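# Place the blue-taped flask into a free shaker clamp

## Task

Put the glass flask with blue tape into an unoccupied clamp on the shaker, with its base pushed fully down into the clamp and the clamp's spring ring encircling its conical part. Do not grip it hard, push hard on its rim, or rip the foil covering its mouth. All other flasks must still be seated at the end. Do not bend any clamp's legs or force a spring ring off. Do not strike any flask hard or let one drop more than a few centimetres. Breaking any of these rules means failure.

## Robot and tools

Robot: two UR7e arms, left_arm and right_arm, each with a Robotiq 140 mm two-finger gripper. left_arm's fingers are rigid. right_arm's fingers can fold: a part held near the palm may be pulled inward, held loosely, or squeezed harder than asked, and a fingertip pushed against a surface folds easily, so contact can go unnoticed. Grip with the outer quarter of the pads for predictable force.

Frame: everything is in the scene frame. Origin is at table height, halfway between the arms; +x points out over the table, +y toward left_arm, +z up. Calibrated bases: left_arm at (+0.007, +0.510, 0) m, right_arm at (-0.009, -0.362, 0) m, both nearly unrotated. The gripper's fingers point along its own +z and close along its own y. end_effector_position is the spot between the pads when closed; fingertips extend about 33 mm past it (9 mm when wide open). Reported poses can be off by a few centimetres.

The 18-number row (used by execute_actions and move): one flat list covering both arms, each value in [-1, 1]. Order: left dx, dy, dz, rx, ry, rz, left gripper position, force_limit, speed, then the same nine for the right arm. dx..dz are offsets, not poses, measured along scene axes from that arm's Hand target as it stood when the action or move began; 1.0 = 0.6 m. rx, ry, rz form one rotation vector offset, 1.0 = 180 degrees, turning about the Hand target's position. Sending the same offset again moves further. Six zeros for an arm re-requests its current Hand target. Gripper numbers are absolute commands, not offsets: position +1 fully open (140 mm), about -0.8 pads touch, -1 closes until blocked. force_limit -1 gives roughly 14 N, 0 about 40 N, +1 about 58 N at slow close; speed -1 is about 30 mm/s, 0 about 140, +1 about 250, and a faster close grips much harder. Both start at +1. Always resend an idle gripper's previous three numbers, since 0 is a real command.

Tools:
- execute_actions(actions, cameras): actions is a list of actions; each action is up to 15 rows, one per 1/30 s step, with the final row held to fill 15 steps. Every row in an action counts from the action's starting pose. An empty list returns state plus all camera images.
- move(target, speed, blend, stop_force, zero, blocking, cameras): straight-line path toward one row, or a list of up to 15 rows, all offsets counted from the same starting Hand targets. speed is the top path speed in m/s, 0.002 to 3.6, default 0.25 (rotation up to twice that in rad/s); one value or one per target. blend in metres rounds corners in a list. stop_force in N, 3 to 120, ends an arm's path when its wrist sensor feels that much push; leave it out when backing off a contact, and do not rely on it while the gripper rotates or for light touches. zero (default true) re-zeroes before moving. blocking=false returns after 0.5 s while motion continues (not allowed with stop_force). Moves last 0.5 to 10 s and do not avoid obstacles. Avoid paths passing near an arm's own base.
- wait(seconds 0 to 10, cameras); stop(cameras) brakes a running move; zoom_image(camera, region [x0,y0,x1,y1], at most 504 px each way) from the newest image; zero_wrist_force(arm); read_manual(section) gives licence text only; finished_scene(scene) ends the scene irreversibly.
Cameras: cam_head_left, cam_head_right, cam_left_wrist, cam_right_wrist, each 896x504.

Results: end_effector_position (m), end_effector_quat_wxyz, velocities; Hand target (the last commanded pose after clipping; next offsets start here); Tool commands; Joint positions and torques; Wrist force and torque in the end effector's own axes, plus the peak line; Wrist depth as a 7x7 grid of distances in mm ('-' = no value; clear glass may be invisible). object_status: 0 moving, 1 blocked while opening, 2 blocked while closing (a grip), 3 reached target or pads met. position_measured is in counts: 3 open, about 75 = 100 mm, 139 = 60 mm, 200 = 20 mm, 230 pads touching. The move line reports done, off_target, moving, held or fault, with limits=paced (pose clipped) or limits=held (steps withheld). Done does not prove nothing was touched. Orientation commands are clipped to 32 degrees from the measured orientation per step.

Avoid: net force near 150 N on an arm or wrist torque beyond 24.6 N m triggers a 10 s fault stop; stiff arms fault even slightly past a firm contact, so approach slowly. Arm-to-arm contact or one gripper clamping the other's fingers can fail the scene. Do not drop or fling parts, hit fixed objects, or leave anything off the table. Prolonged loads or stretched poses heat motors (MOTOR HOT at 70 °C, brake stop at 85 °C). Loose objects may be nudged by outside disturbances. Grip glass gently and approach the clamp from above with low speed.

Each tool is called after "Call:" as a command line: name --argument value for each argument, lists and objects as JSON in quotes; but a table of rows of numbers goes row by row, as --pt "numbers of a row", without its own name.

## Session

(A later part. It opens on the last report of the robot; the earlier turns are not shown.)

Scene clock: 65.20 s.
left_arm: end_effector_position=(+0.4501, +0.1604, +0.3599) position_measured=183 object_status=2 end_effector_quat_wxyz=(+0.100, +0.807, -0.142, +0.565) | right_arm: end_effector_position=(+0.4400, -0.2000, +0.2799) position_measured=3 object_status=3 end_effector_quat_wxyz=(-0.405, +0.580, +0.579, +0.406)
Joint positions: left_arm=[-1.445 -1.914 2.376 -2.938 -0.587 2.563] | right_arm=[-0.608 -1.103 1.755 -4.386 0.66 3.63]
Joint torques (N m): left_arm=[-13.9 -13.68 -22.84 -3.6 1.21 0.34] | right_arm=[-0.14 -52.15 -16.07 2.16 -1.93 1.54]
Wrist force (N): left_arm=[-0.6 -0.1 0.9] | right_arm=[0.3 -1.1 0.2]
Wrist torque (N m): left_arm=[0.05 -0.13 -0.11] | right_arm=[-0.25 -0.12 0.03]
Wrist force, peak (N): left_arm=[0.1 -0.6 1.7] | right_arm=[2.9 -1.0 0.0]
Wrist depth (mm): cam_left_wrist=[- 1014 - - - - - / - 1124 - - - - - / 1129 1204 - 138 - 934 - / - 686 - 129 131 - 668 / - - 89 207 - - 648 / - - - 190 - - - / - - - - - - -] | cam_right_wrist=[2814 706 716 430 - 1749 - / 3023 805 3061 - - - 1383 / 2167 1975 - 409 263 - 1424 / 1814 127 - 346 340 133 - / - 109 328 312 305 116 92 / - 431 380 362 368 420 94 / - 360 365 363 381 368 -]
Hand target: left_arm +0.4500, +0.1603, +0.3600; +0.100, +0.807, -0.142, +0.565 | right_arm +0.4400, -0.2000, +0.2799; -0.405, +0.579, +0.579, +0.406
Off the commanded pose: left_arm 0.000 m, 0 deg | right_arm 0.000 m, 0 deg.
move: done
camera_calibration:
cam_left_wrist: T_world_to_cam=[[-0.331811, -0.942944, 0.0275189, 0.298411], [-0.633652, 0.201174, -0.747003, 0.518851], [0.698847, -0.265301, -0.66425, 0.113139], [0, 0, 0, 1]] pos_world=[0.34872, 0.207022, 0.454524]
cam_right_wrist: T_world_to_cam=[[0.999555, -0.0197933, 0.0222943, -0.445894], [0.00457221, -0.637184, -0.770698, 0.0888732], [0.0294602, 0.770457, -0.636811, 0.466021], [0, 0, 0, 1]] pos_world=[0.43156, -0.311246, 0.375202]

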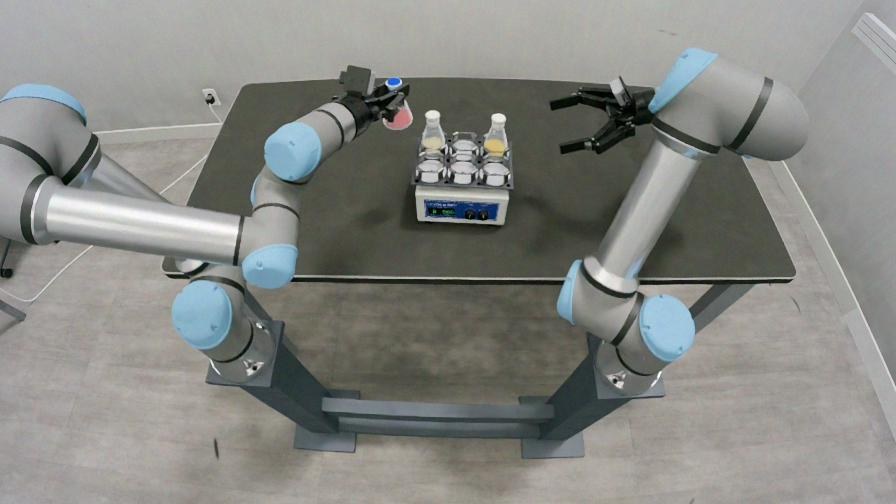

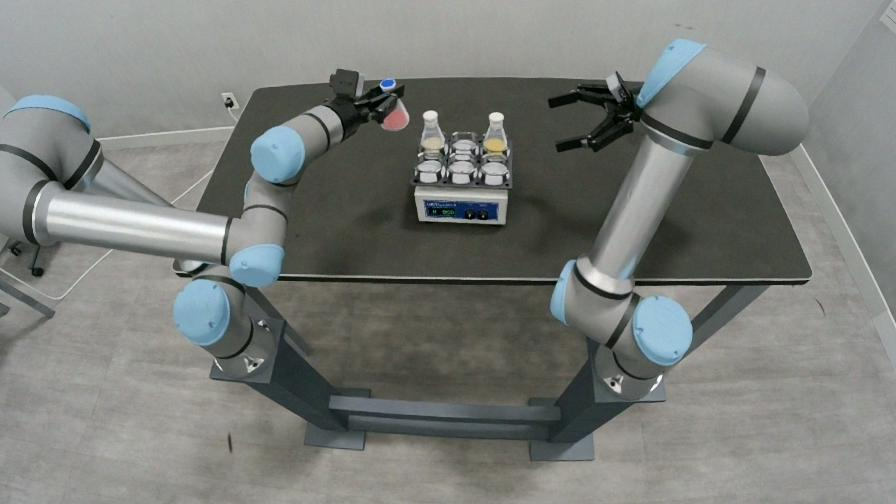

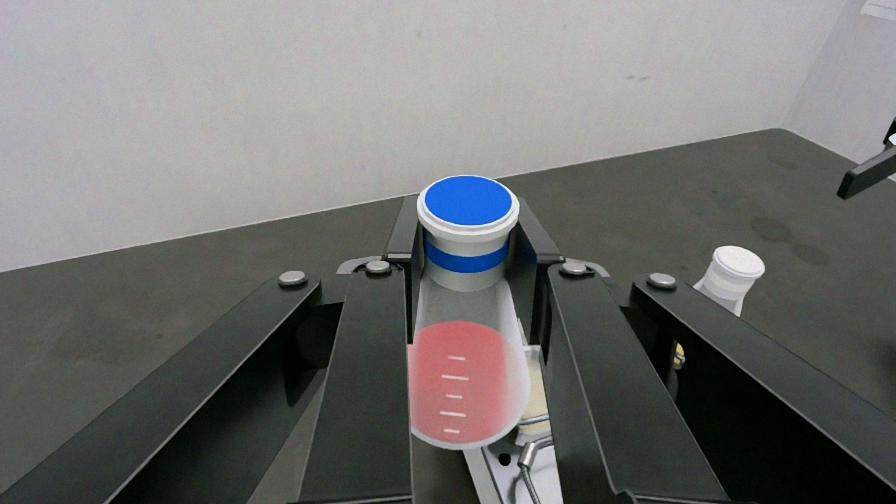

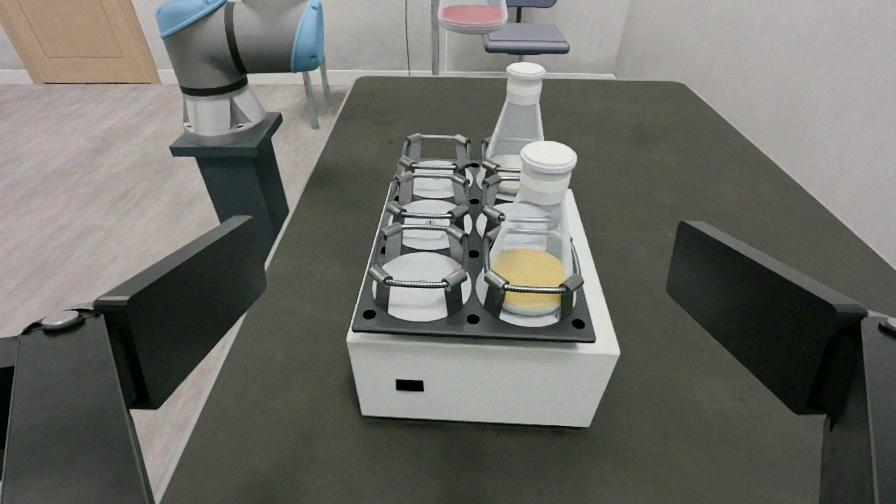

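Call:
move --target '[-0.0333,-0.1,-0.0917,0,0,0,-1,-1,-1,0,0,0,0,0,0,1,-1,-1]' --speed 0.15 --cameras '["all"]'

Call:
zoom_image --camera "cam_right_wrist" --region '[330, 30, 580, 250]'

Call:
zoom_image --camera "cam_head_left" --region '[380, 80, 530, 200]'

Call:
zoom_image --camera "cam_head_right" --region '[380, 80, 530, 200]'

Scene clock: 74.57 s.
left_arm: end_effector_position=(+0.4300, +0.1002, +0.3051) position_measured=183 object_status=2 end_effector_quat_wxyz=(+0.100, +0.807, -0.142, +0.565) | right_arm: end_effector_position=(+0.4400, -0.2000, +0.2799) position_measured=3 object_status=3 end_effector_quat_wxyz=(-0.405, +0.579, +0.579, +0.406)
Joint positions: left_arm=[-1.531 -1.71 2.383 -3.059 -0.522 2.456] | right_arm=[-0.608 -1.103 1.755 -4.386 0.66 3.63]
Joint torques (N m): left_arm=[8.35 -7.28 -12.12 -3.24 0.77 -1.39] | right_arm=[8.76 -53.02 -19 3.89 1 1.62]
Wrist force (N): left_arm=[-0.8 -0.1 1.2] | right_arm=[0.3 -1.1 0.2]
Wrist torque (N m): left_arm=[0.06 -0.09 -0.25] | right_arm=[-0.25 -0.11 0.03]
Wrist force, peak (N): left_arm=[-2.3 1.3 1.6] | right_arm=[0.4 -1.3 0.1]
Wrist depth (mm): cam_left_wrist=[- 1229 1124 1180 - 1898 - / - 1088 - 1420 - 909 288 / - - 721 145 - - - / 580 607 574 129 130 - - / - - 89 207 - - - / - - - 191 - - - / - - - 221 - - -] | cam_right_wrist=[2915 712 744 3023 3099 - - / 2721 811 2814 - 859 - - / 2148 2058 1103 407 266 - - / 1814 127 577 331 358 133 - / - 109 - 312 319 116 92 / - - - 365 353 - 94 / - 363 - 374 - - -]
Hand target: left_arm +0.4301, +0.1003, +0.3050; +0.100, +0.807, -0.142, +0.565 | right_arm +0.4400, -0.2000, +0.2799; -0.405, +0.579, +0.579, +0.406
Off the commanded pose: left_arm 0.000 m, 0 deg | right_arm 0.000 m, 0 deg.
move: done
camera_calibration:
cam_left_wrist: T_world_to_cam=[[-0.332205, -0.942801, 0.027666, 0.23663], [-0.633531, 0.201308, -0.747069, 0.477236], [0.698769, -0.265707, -0.66417, 0.0748923], [0, 0, 0, 1]] pos_world=[0.328621, 0.146923, 0.399723]
cam_right_wrist: T_world_to_cam=[[0.999555, -0.0197259, 0.0223738, -0.445803], [0.00467234, -0.637293, -0.770607, 0.0889038], [0.0294596, 0.770369, -0.636917, 0.466024], [0, 0, 0, 1]] pos_world=[0.43146, -0.311146, 0.375303]

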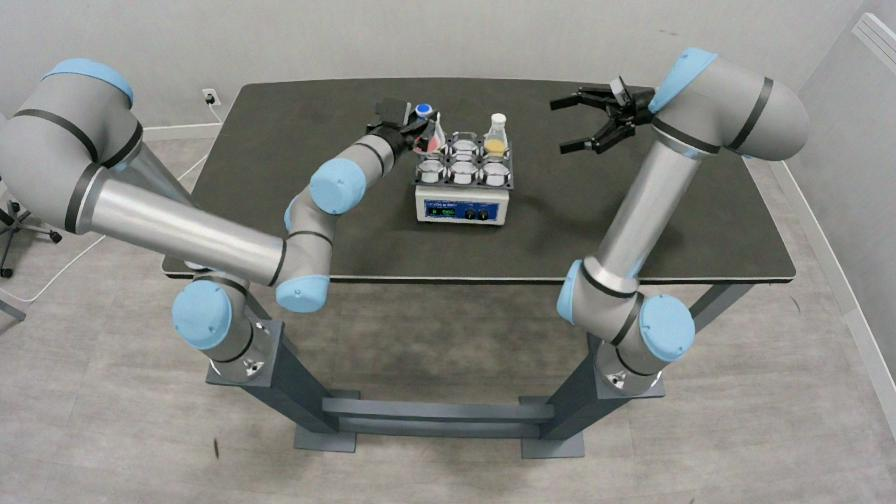

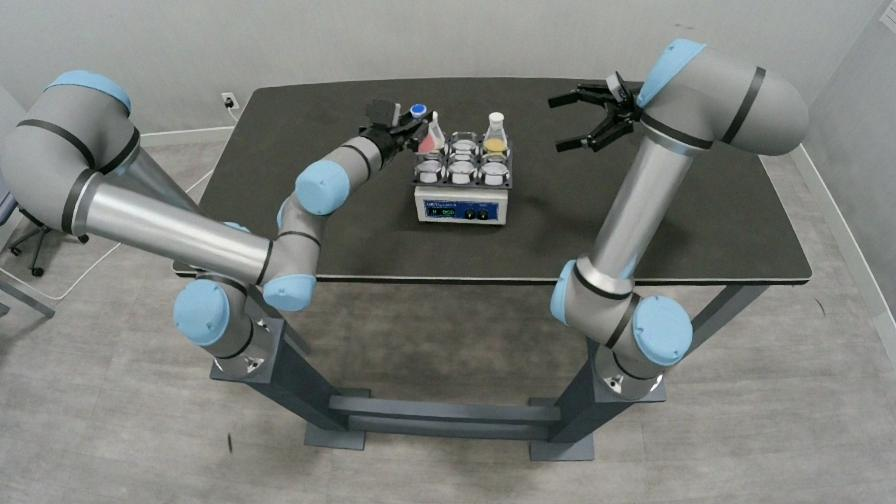

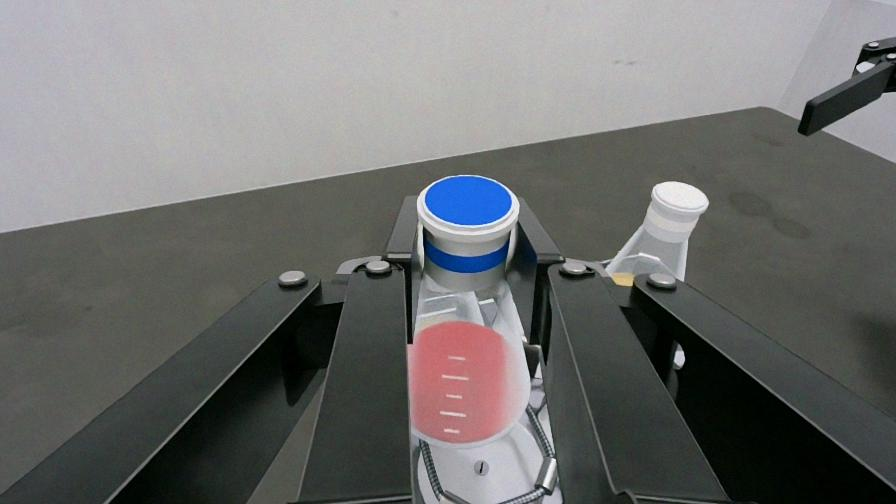

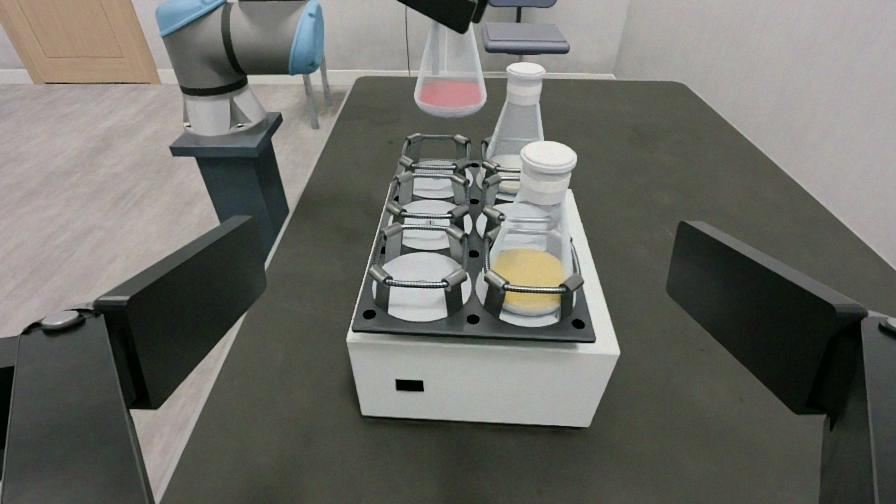

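Scaled by 2.016 from the camera's 896x504 image, which has a finer 1280x720 frame.

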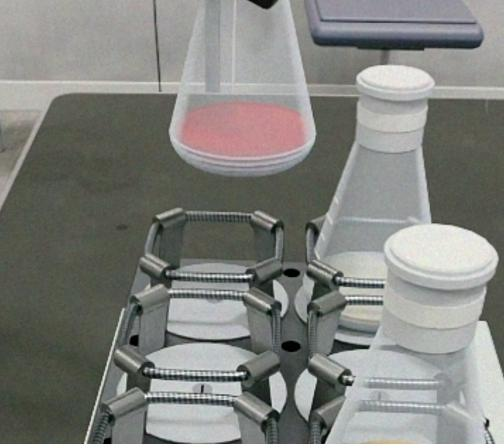

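Scaled by 3.360 from the camera's 896x504 image, which has a finer 1280x720 frame.

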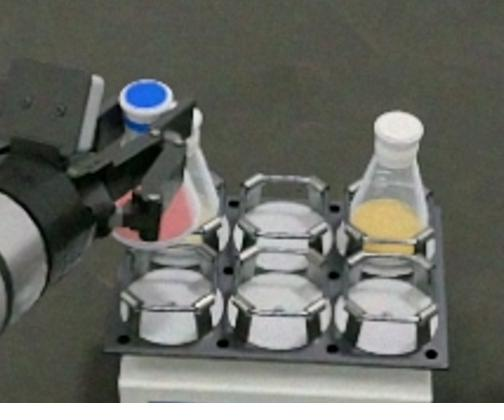

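Scaled by 3.360 from the camera's 896x504 image, which has a finer 1280x720 frame.

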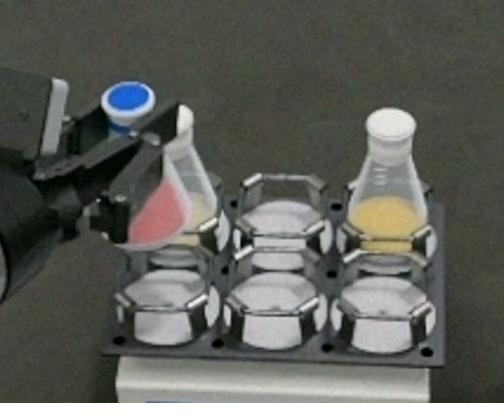

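Call:
move --target '[-0.0192,-0.0272,-0.0417,0,0,0,-1,-1,-1,0,0,0,0,0,0,1,-1,-1]' --speed 0.08 --cameras '["all"]'

Call:
zoom_image --camera "cam_right_wrist" --region '[370, 40, 520, 200]'

Call:
zoom_image --camera "cam_head_left" --region '[390, 90, 500, 200]'

Call:
zoom_image --camera "cam_head_right" --region '[390, 90, 500, 200]'

Call:
zoom_image --camera "cam_left_wrist" --region '[380, 260, 600, 504]'

Scene clock: 79.27 s.
left_arm: end_effector_position=(+0.4185, +0.0839, +0.2800) position_measured=183 object_status=2 end_effector_quat_wxyz=(+0.100, +0.807, -0.142, +0.565) | right_arm: end_effector_position=(+0.4400, -0.2000, +0.2799) position_measured=3 object_status=3 end_effector_quat_wxyz=(-0.405, +0.579, +0.579, +0.406)
Joint positions: left_arm=[-1.569 -1.641 2.398 -3.096 -0.495 2.402] | right_arm=[-0.608 -1.103 1.755 -4.386 0.66 3.63]
Joint torques (N m): left_arm=[10.53 -22.39 -24.61 -2.04 -0.16 1.26] | right_arm=[4.54 -52.1 -8.04 1.91 -0.42 1.58]
Wrist force (N): left_arm=[-0.6 0.0 1.0] | right_arm=[0.2 -1.0 0.1]
Wrist torque (N m): left_arm=[0.09 -0.13 -0.23] | right_arm=[-0.23 -0.09 0.03]
Wrist force, peak (N): left_arm=[-1.7 0.7 1.2] | right_arm=[0.7 -1.2 0.4]
Wrist depth (mm): cam_left_wrist=[- - - - - - 286 / - - - - - - - / - - 684 138 - 256 704 / - 584 553 129 133 618 569 / 455 - 89 207 - - 472 / - - - 190 - - - / - - - - - - -] | cam_right_wrist=[3061 714 698 352 2473 2111 - / 2782 780 3061 - - - - / 2148 2093 - 405 261 - 1611 / 1855 127 - 341 347 133 - / - 109 467 314 308 116 92 / - 1160 383 362 357 - 94 / - - 358 - 381 - -]
Hand target: left_arm +0.4185, +0.0839, +0.2800; +0.100, +0.807, -0.142, +0.565 | right_arm +0.4400, -0.2000, +0.2799; -0.405, +0.579, +0.579, +0.406
Off the commanded pose: left_arm 0.000 m, 0 deg | right_arm 0.000 m, 0 deg.
move: done
camera_calibration:
cam_left_wrist: T_world_to_cam=[[-0.332263, -0.942783, 0.0275949, 0.218146], [-0.6335, 0.201397, -0.747072, 0.454397], [0.698769, -0.265706, -0.66417, 0.0619959], [0, 0, 0, 1]] pos_world=[0.317022, 0.130623, 0.374623]
cam_right_wrist: T_world_to_cam=[[0.999555, -0.0197259, 0.0223738, -0.445803], [0.00467234, -0.637293, -0.770607, 0.0889038], [0.0294596, 0.770369, -0.636917, 0.466024], [0, 0, 0, 1]] pos_world=[0.43146, -0.311146, 0.375303]

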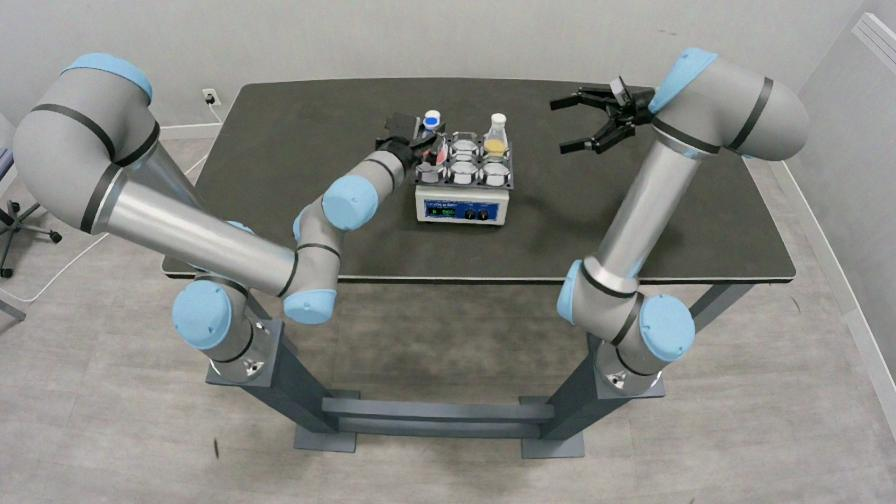

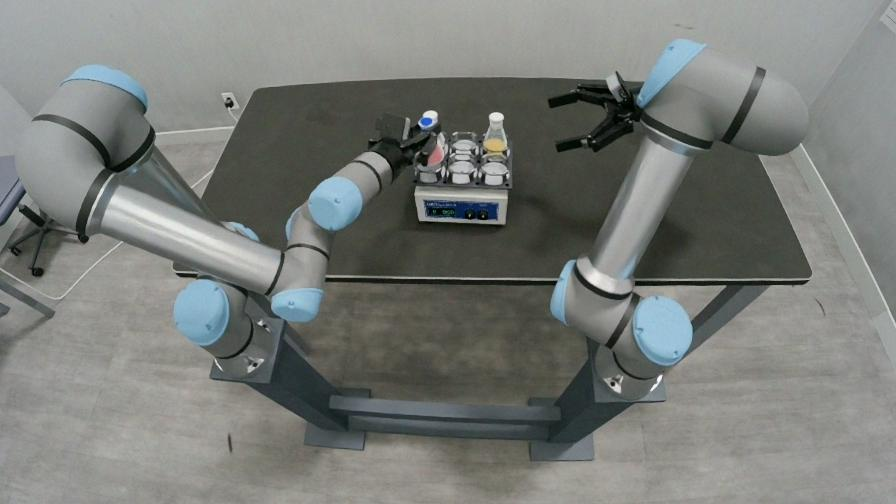

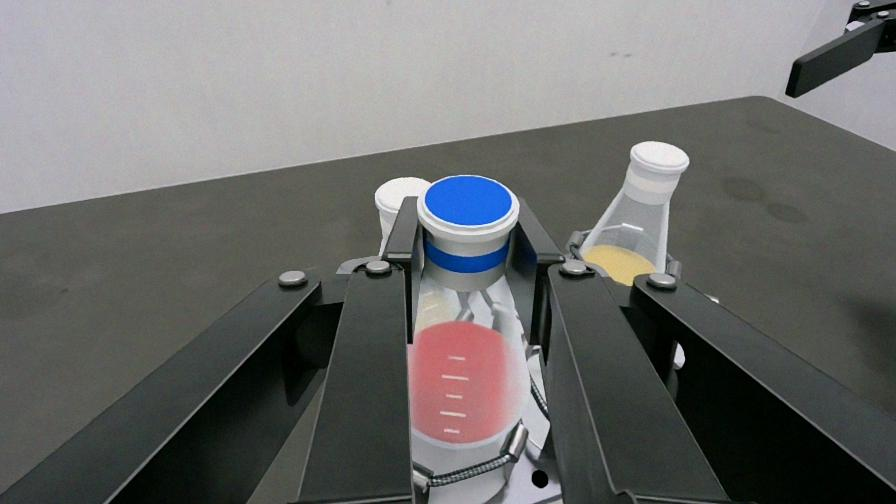

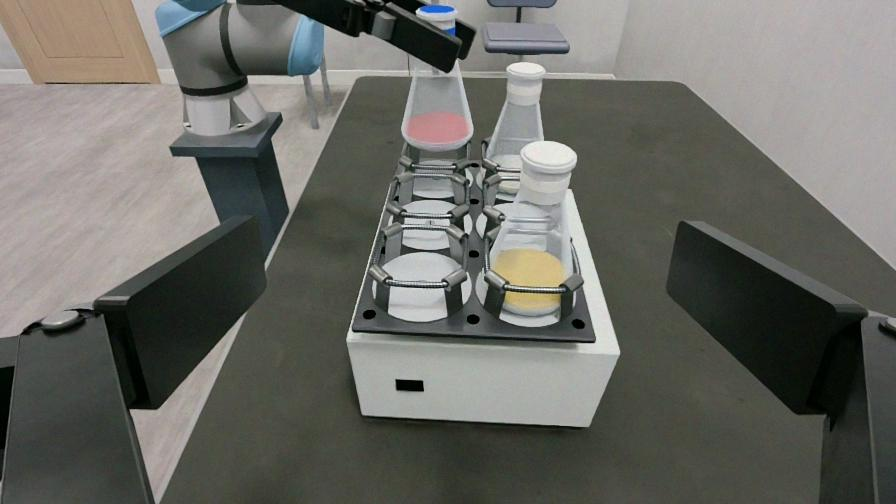

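Scaled by 3.150 from the camera's 896x504 image, which has a finer 1280x720 frame.

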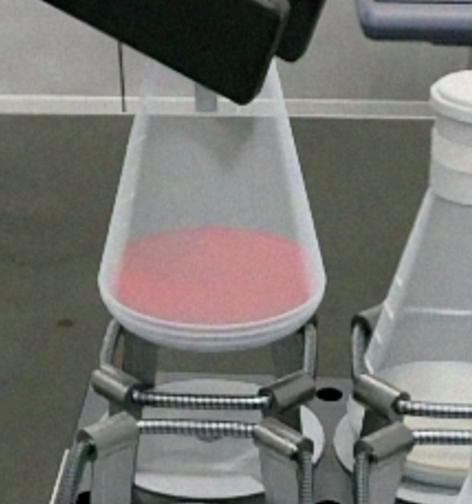

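Scaled by 4.582 from the camera's 896x504 image, which has a finer 1280x720 frame.

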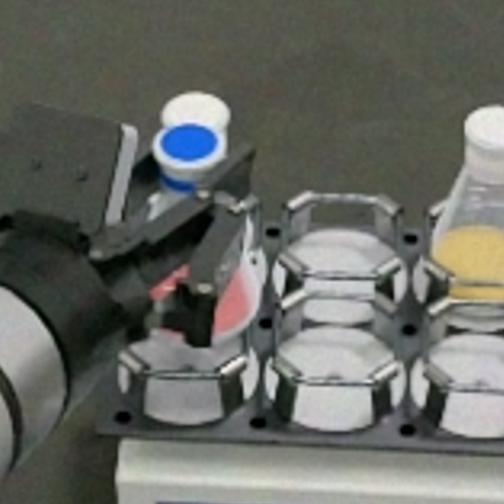

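Scaled by 4.582 from the camera's 896x504 image, which has a finer 1280x720 frame.

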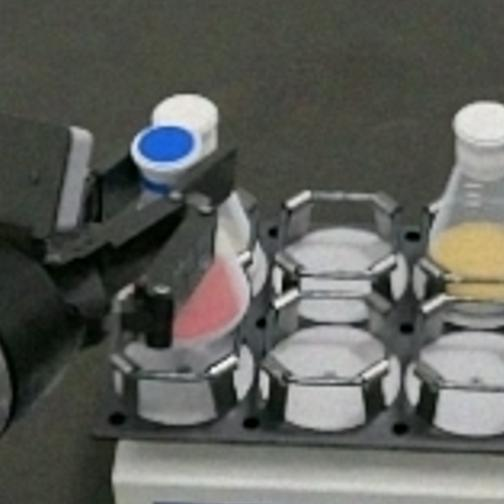

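Scaled by 2.066 from the camera's 896x504 image, which has a finer 1280x720 frame.

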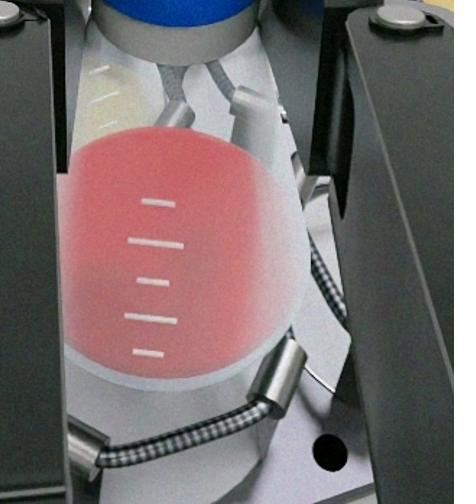

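Call:
move --target '[0.0008,0.0052,-0.0167,0,0,0,-1,-1,-1,0,0,0,0,0,0,1,-1,-1]' --speed 0.03 --stop_force 5 --cameras '["all"]'

Call:
zoom_image --camera "cam_right_wrist" --region '[370, 40, 520, 200]'

Call:
zoom_image --camera "cam_head_left" --region '[390, 90, 500, 200]'

Call:
zoom_image --camera "cam_left_wrist" --region '[380, 260, 600, 504]'

Scene clock: 88.97 s.
left_arm: end_effector_position=(+0.4190, +0.0871, +0.2700) position_measured=183 object_status=2 end_effector_quat_wxyz=(+0.100, +0.807, -0.142, +0.565) | right_arm: end_effector_position=(+0.4400, -0.2000, +0.2799) position_measured=3 object_status=3 end_effector_quat_wxyz=(-0.405, +0.579, +0.579, +0.406)
Joint positions: left_arm=[-1.567 -1.623 2.418 -3.136 -0.496 2.405] | right_arm=[-0.608 -1.103 1.755 -4.386 0.66 3.63]
Joint torques (N m): left_arm=[3.91 -22.98 -24.02 -1.92 1.75 -0.98] | right_arm=[1.78 -52.23 -7.87 1.23 -2 1.61]
Wrist force (N): left_arm=[-0.6 -0.1 1.0] | right_arm=[0.2 -1.0 0.3]
Wrist torque (N m): left_arm=[0.08 -0.13 -0.23] | right_arm=[-0.23 -0.09 0.03]
Wrist force, peak (N): left_arm=[-0.9 0.0 1.2] | right_arm=[0.7 -1.1 0.3]
Wrist depth (mm): cam_left_wrist=[- - 1223 1255 - - 280 / - - 1146 1229 1464 - - / - 1157 - 144 650 643 - / - - - 129 276 537 - / 428 - 89 213 - - - / - - - 189 - - - / - - - - - - -] | cam_right_wrist=[2950 716 383 372 2814 - - / 2814 803 4709 - 780 - - / 2093 2093 - 407 454 - 1338 / 1814 127 - 329 338 133 - / - 109 321 314 306 116 92 / - 1218 - 362 360 - 94 / - - - 349 361 - -]
Hand target: left_arm +0.4190, +0.0871, +0.2700; +0.100, +0.807, -0.142, +0.565 | right_arm +0.4400, -0.2000, +0.2799; -0.405, +0.579, +0.579, +0.406
Off the commanded pose: left_arm 0.000 m, 0 deg | right_arm 0.000 m, 0 deg.
move: done
camera_calibration:
cam_left_wrist: T_world_to_cam=[[-0.332058, -0.942852, 0.0277014, 0.221449], [-0.633588, 0.201192, -0.747053, 0.44673], [0.698787, -0.265616, -0.664187, 0.0557476], [0, 0, 0, 1]] pos_world=[0.317621, 0.133722, 0.364623]
cam_right_wrist: T_world_to_cam=[[0.999555, -0.0197259, 0.0223738, -0.445803], [0.00467234, -0.637293, -0.770607, 0.0889038], [0.0294596, 0.770369, -0.636917, 0.466024], [0, 0, 0, 1]] pos_world=[0.43146, -0.311146, 0.375303]

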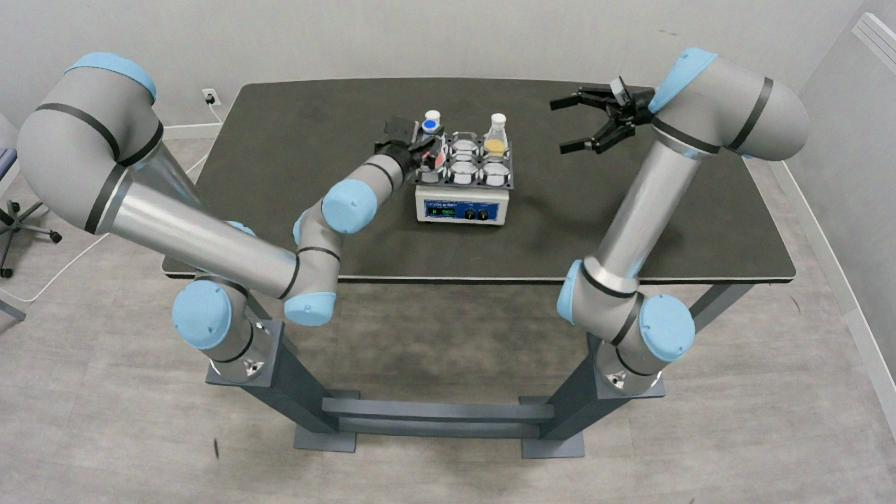

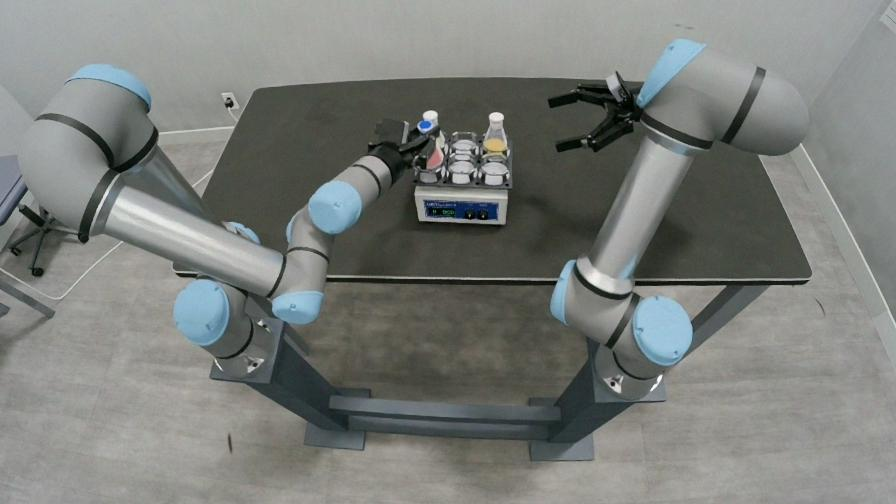

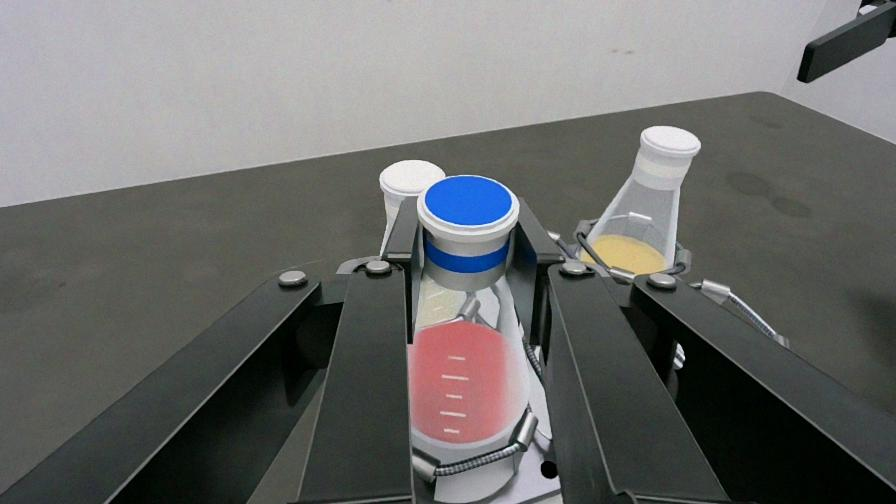

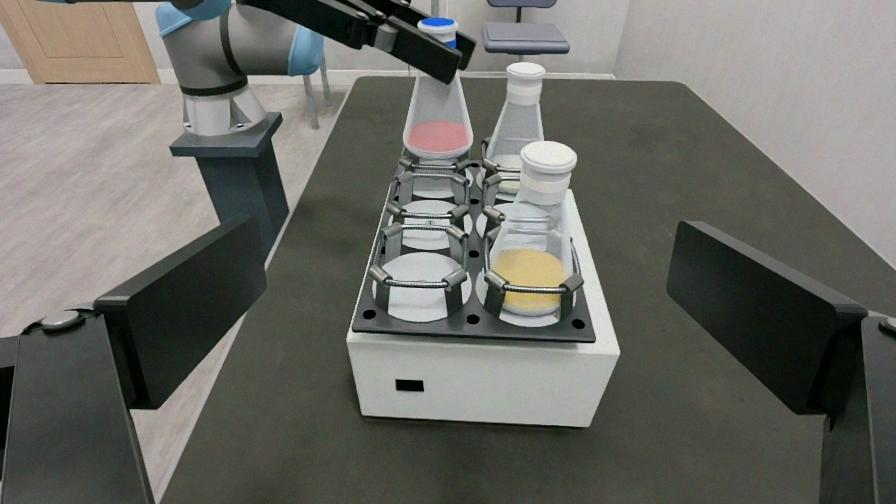

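Scaled by 3.150 from the camera's 896x504 image, which has a finer 1280x720 frame.

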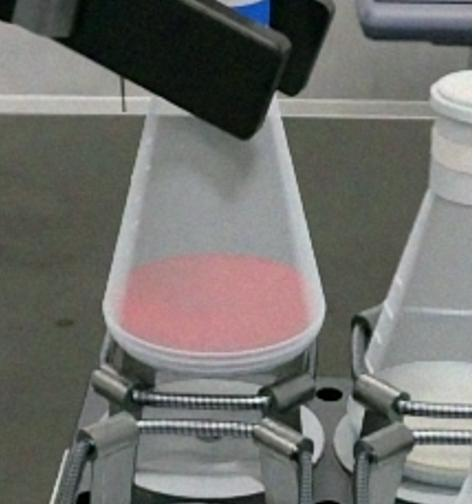

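Scaled by 4.582 from the camera's 896x504 image, which has a finer 1280x720 frame.

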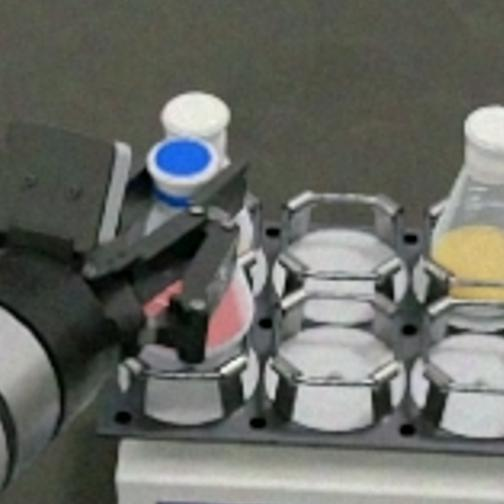

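Scaled by 2.066 from the camera's 896x504 image, which has a finer 1280x720 frame.

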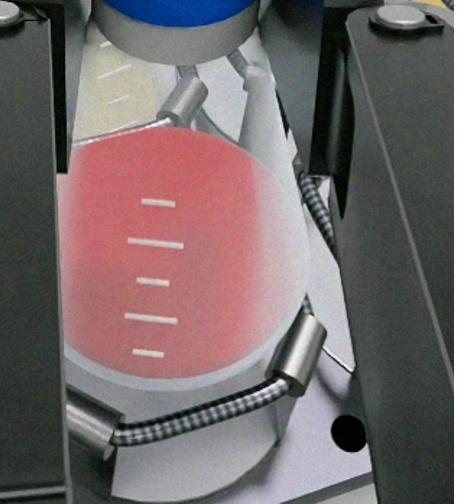

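Call:
move --target '[0,0,-0.025,0,0,0,-1,-1,-1,0,0,0,0,0,0,1,-1,-1]' --speed 0.012 --stop_force 6 --cameras '["all"]'

Call:
zoom_image --camera "cam_right_wrist" --region '[370, 60, 520, 220]'

Call:
zoom_image --camera "cam_left_wrist" --region '[380, 260, 600, 504]'

Scene clock: 94.27 s.
left_arm: end_effector_position=(+0.4190, +0.0871, +0.2614) position_measured=183 object_status=2 end_effector_quat_wxyz=(+0.100, +0.807, -0.142, +0.565) | right_arm: end_effector_position=(+0.4400, -0.2000, +0.2799) position_measured=3 object_status=3 end_effector_quat_wxyz=(-0.405, +0.579, +0.579, +0.406)
Joint positions: left_arm=[-1.567 -1.601 2.429 -3.169 -0.496 2.404] | right_arm=[-0.608 -1.103 1.755 -4.386 0.66 3.63]
Joint torques (N m): left_arm=[-12.36 -17.93 -21.5 -3.93 1.26 -1.12] | right_arm=[-1.37 -50.55 -7.07 1.24 -2.98 1.63]
Wrist force (N): left_arm=[2.7 -0.5 -0.9] | right_arm=[0.3 -1.1 0.4]
Wrist torque (N m): left_arm=[0.11 -0.21 -0.21] | right_arm=[-0.25 -0.12 0.03]
Wrist force, peak (N): left_arm=[6.0 -1.2 -2.9] | right_arm=[0.4 -1.3 0.4]
Wrist depth (mm): cam_left_wrist=[988 - 1210 - 1151 - 273 / - - - 1438 1403 - - / 618 - - 137 - - - / 516 511 - 130 130 539 562 / 438 - 89 214 - - - / - - - 185 - - - / - - - 176 - - -] | cam_right_wrist=[2986 706 347 378 2401 - 1530 / 2524 798 2782 - - - - / 2206 2148 847 408 262 753 - / 1814 127 547 346 328 133 - / - 109 332 316 314 124 92 / - 1134 404 360 365 - 94 / - 389 357 372 - - -]
Hand target: left_arm +0.4190, +0.0871, +0.2614; +0.100, +0.807, -0.142, +0.565 (not the last commanded pose) | right_arm +0.4400, -0.2000, +0.2799; -0.405, +0.579, +0.579, +0.406
Off the commanded pose: left_arm 0.006 m, 0 deg | right_arm 0.000 m, 0 deg.
move: contact (left_arm)
camera_calibration:
cam_left_wrist: T_world_to_cam=[[-0.332058, -0.942852, 0.0277014, 0.221687], [-0.633588, 0.201192, -0.747053, 0.440305], [0.698787, -0.265616, -0.664187, 0.0500356], [0, 0, 0, 1]] pos_world=[0.317621, 0.133722, 0.356023]
cam_right_wrist: T_world_to_cam=[[0.999555, -0.0197259, 0.0223738, -0.445803], [0.00467234, -0.637293, -0.770607, 0.0889038], [0.0294596, 0.770369, -0.636917, 0.466024], [0, 0, 0, 1]] pos_world=[0.43146, -0.311146, 0.375303]

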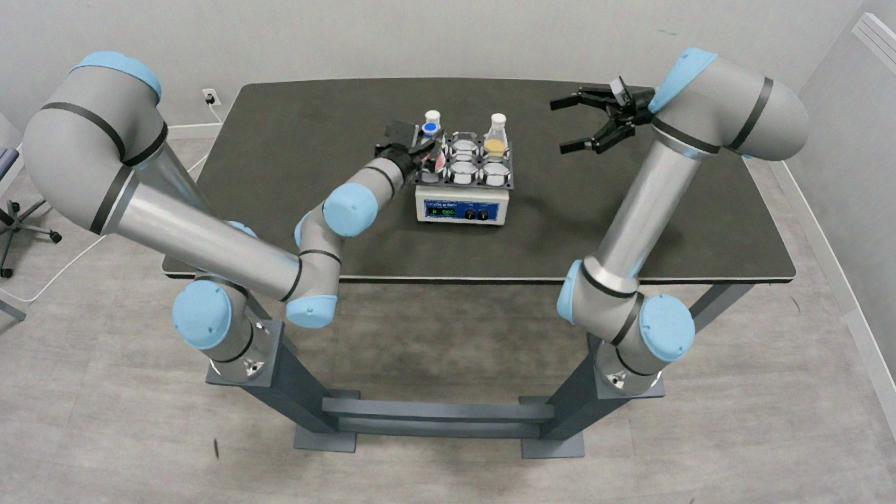

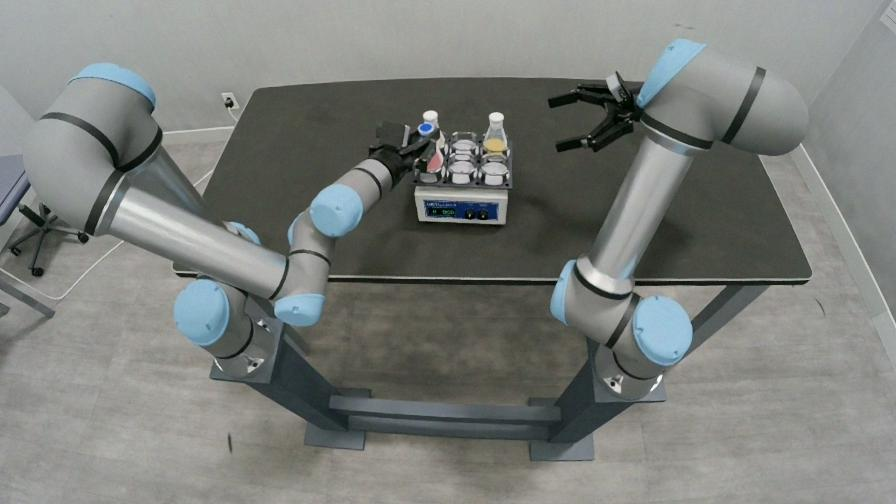

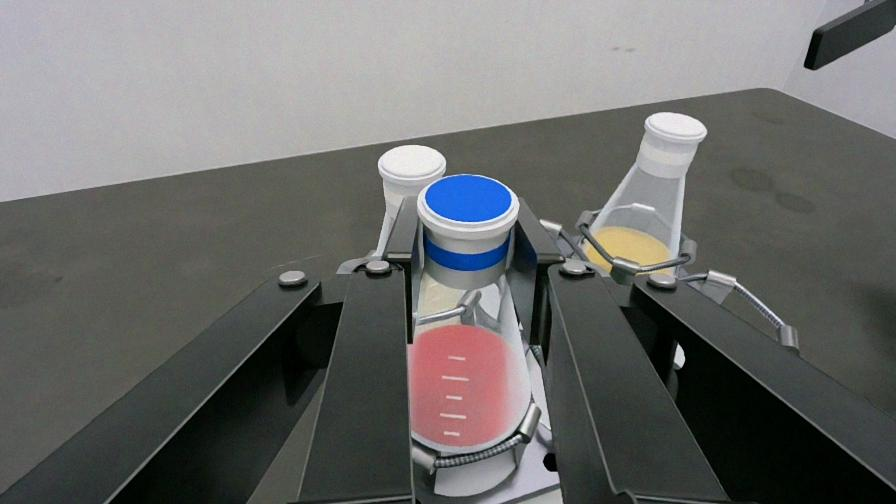

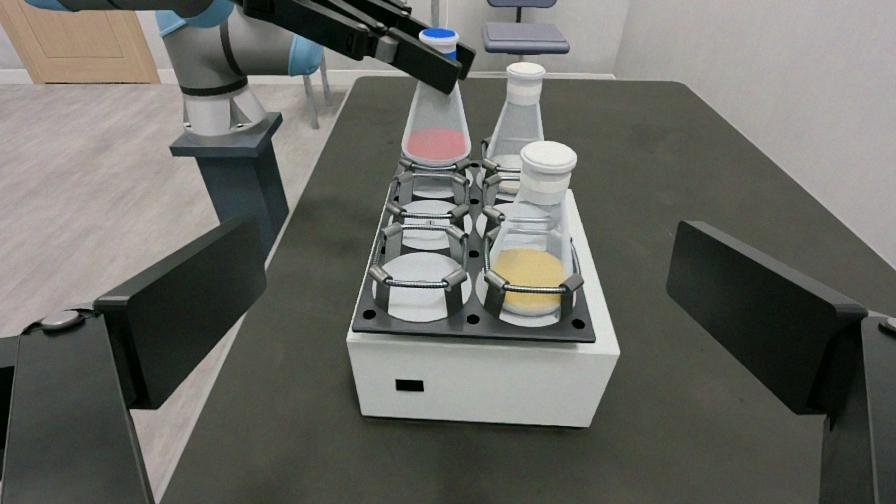

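Scaled by 3.150 from the camera's 896x504 image, which has a finer 1280x720 frame.

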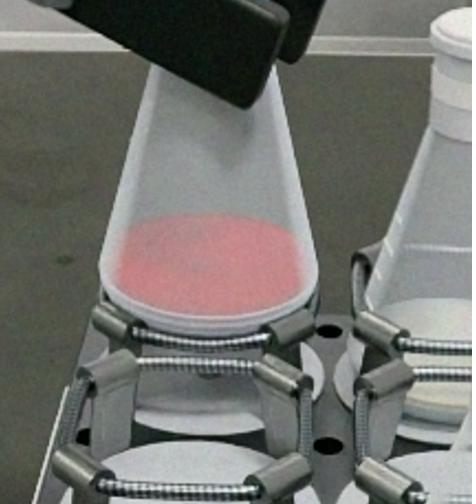

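Scaled by 2.066 from the camera's 896x504 image, which has a finer 1280x720 frame.

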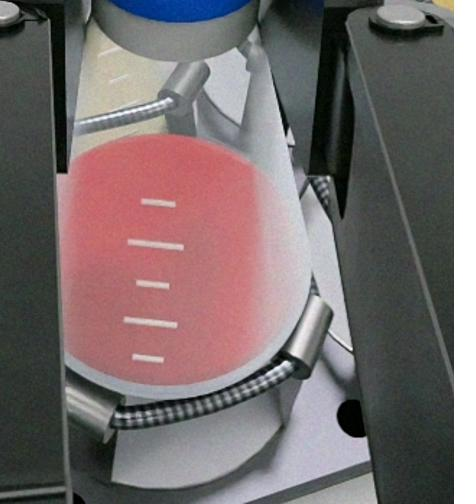

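Call:
move --target '[-0.0017,0.0025,0.007,0,0,0,-1,-1,-1,0,0,0,0,0,0,1,-1,-1]' --speed 0.03

Call:
move --target '[0,0,-0.045,0,0,0,-1,-1,-1,0,0,0,0,0,0,1,-1,-1]' --speed 0.01 --stop_force 12 --cameras '["cam_right_wrist","cam_left_wrist"]'

Call:
zoom_image --camera "cam_right_wrist" --region '[370, 60, 520, 220]'

Call:
zoom_image --camera "cam_left_wrist" --region '[380, 260, 600, 504]'

Scene clock: 97.70 s.
left_arm: end_effector_position=(+0.4180, +0.0886, +0.2657) position_measured=183 object_status=2 end_effector_quat_wxyz=(+0.100, +0.807, -0.142, +0.565) | right_arm: end_effector_position=(+0.4400, -0.2000, +0.2799) position_measured=3 object_status=3 end_effector_quat_wxyz=(-0.405, +0.579, +0.579, +0.406)
Joint positions: left_arm=[-1.57 -1.618 2.428 -3.146 -0.494 2.4] | right_arm=[-0.608 -1.103 1.755 -4.386 0.66 3.63]
Joint torques (N m): left_arm=[-11.17 -10.28 -22.95 -5.04 2.28 -0.88] | right_arm=[-3.65 -50.38 -6.09 1.26 -3.11 1.5]
Wrist force (N): left_arm=[-0.5 -0.1 1.0] | right_arm=[0.6 -0.8 0.5]
Wrist torque (N m): left_arm=[0.06 -0.16 -0.10] | right_arm=[-0.17 -0.17 0.03]
Wrist force, peak (N): left_arm=[3.6 -0.7 -0.8] | right_arm=[0.8 -1.1 0.1]
Wrist depth (mm): cam_left_wrist=[1022 1054 1168 1614 - 1783 279 / - 1186 - 1268 - 1018 - / - - - 138 668 600 - / - - 99 129 272 299 557 / - - 89 208 - - 461 / - - - 190 - - - / - - - 197 - - -] | cam_right_wrist=[3023 716 353 378 2524 - 1376 / 2881 803 2814 - - - - / 2186 2310 2661 407 263 790 - / 1827 127 - 346 339 133 - / - 109 326 321 305 116 92 / - 412 400 360 355 400 94 / - 373 - - - 369 -]
Hand target: left_arm +0.4180, +0.0886, +0.2656; +0.100, +0.807, -0.142, +0.565 | right_arm +0.4400, -0.2000, +0.2799; -0.405, +0.579, +0.579, +0.406
Off the commanded pose: left_arm 0.000 m, 0 deg | right_arm 0.000 m, 0 deg.
move: done

Scene clock: 99.20 s.
left_arm: end_effector_position=(+0.4180, +0.0885, +0.2604) position_measured=183 object_status=2 end_effector_quat_wxyz=(+0.100, +0.807, -0.142, +0.565) | right_arm: end_effector_position=(+0.4400, -0.2000, +0.2799) position_measured=3 object_status=3 end_effector_quat_wxyz=(-0.405, +0.579, +0.579, +0.406)
Joint positions: left_arm=[-1.57 -1.604 2.435 -3.167 -0.494 2.4] | right_arm=[-0.608 -1.103 1.755 -4.386 0.66 3.63]
Joint torques (N m): left_arm=[-3.52 -20.53 -19.87 -2.75 0.02 -1.24] | right_arm=[-5.33 -49.97 -7.63 1.25 -3.12 1.27]
Wrist force (N): left_arm=[7.5 1.9 -2.0] | right_arm=[0.4 -0.8 0.4]
Wrist torque (N m): left_arm=[0.01 -0.27 -0.22] | right_arm=[-0.18 -0.13 0.03]
Wrist force, peak (N): left_arm=[13.2 3.5 -3.9] | right_arm=[0.8 -1.0 0.3]
Wrist depth (mm): cam_left_wrist=[1031 - - 1129 1275 1473 269 / 1135 - - 1303 1387 841 - / - 657 - 144 - 655 - / - 542 104 129 130 - 529 / - - 89 213 - - 473 / - - - 190 - - - / - - - 179 - - -] | cam_right_wrist=[2847 704 352 373 2751 1855 1484 / 2881 800 3099 - - - - / 2111 2058 945 407 268 690 - / 1841 127 - 333 341 133 - / - 109 330 324 322 116 92 / - 403 394 364 353 - 94 / - 364 363 - - 372 -]
Hand target: left_arm +0.4180, +0.0885, +0.2604; +0.100, +0.807, -0.142, +0.565 (not the last commanded pose) | right_arm +0.4400, -0.2000, +0.2799; -0.405, +0.579, +0.579, +0.406
Off the commanded pose: left_arm 0.022 m, 0 deg | right_arm 0.000 m, 0 deg.
move: contact (left_arm)
camera_calibration:
cam_left_wrist: T_world_to_cam=[[-0.332011, -0.942863, 0.0279058, 0.222677], [-0.633583, 0.200992, -0.747111, 0.438605], [0.698814, -0.26573, -0.664114, 0.0505186], [0, 0, 0, 1]] pos_world=[0.316521, 0.135222, 0.355023]
cam_right_wrist: T_world_to_cam=[[0.999555, -0.0197259, 0.0223738, -0.445803], [0.00467234, -0.637293, -0.770607, 0.0889038], [0.0294596, 0.770369, -0.636917, 0.466024], [0, 0, 0, 1]] pos_world=[0.43146, -0.311146, 0.375303]
Images, in order (width x height): cam_left_wrist 896x504, cam_right_wrist 896x504.

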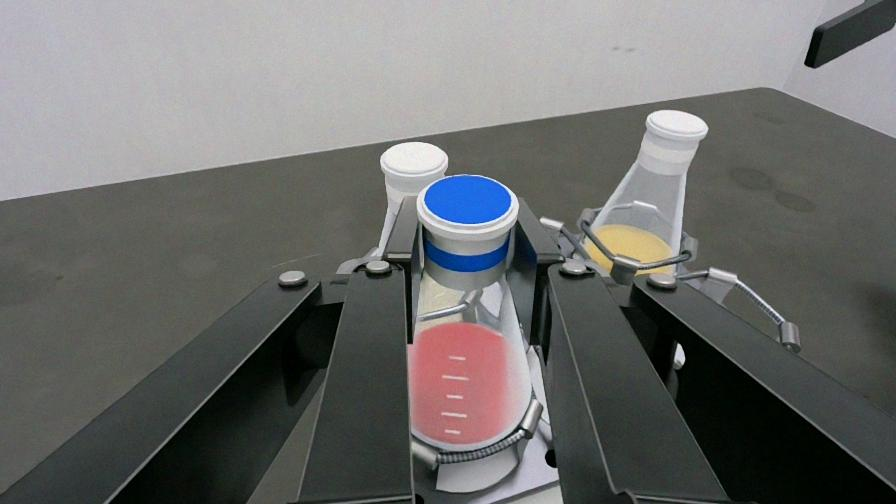

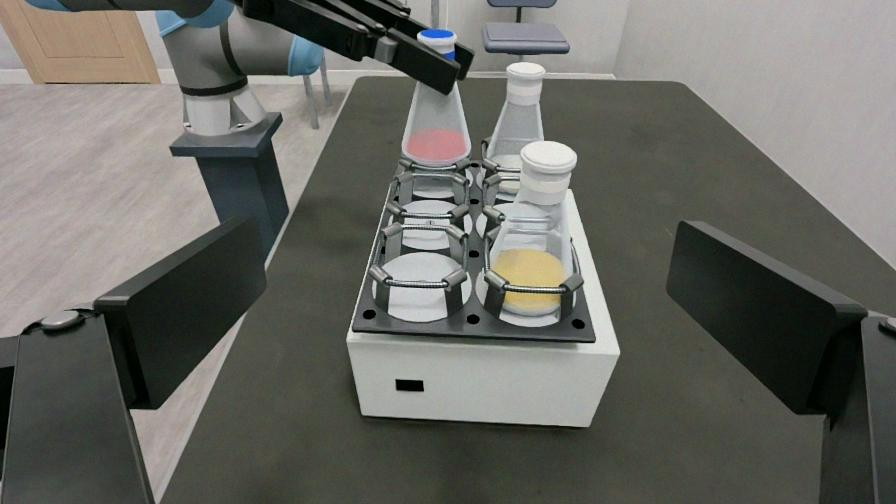

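Scaled by 3.150 from the camera's 896x504 image, which has a finer 1280x720 frame.

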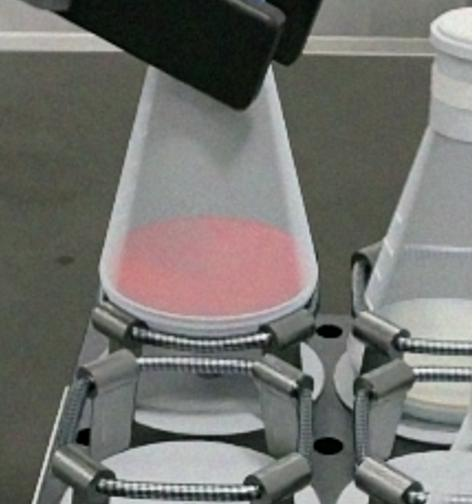

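Scaled by 2.066 from the camera's 896x504 image, which has a finer 1280x720 frame.

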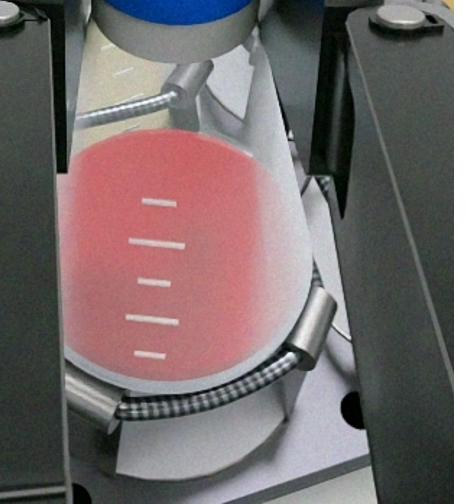

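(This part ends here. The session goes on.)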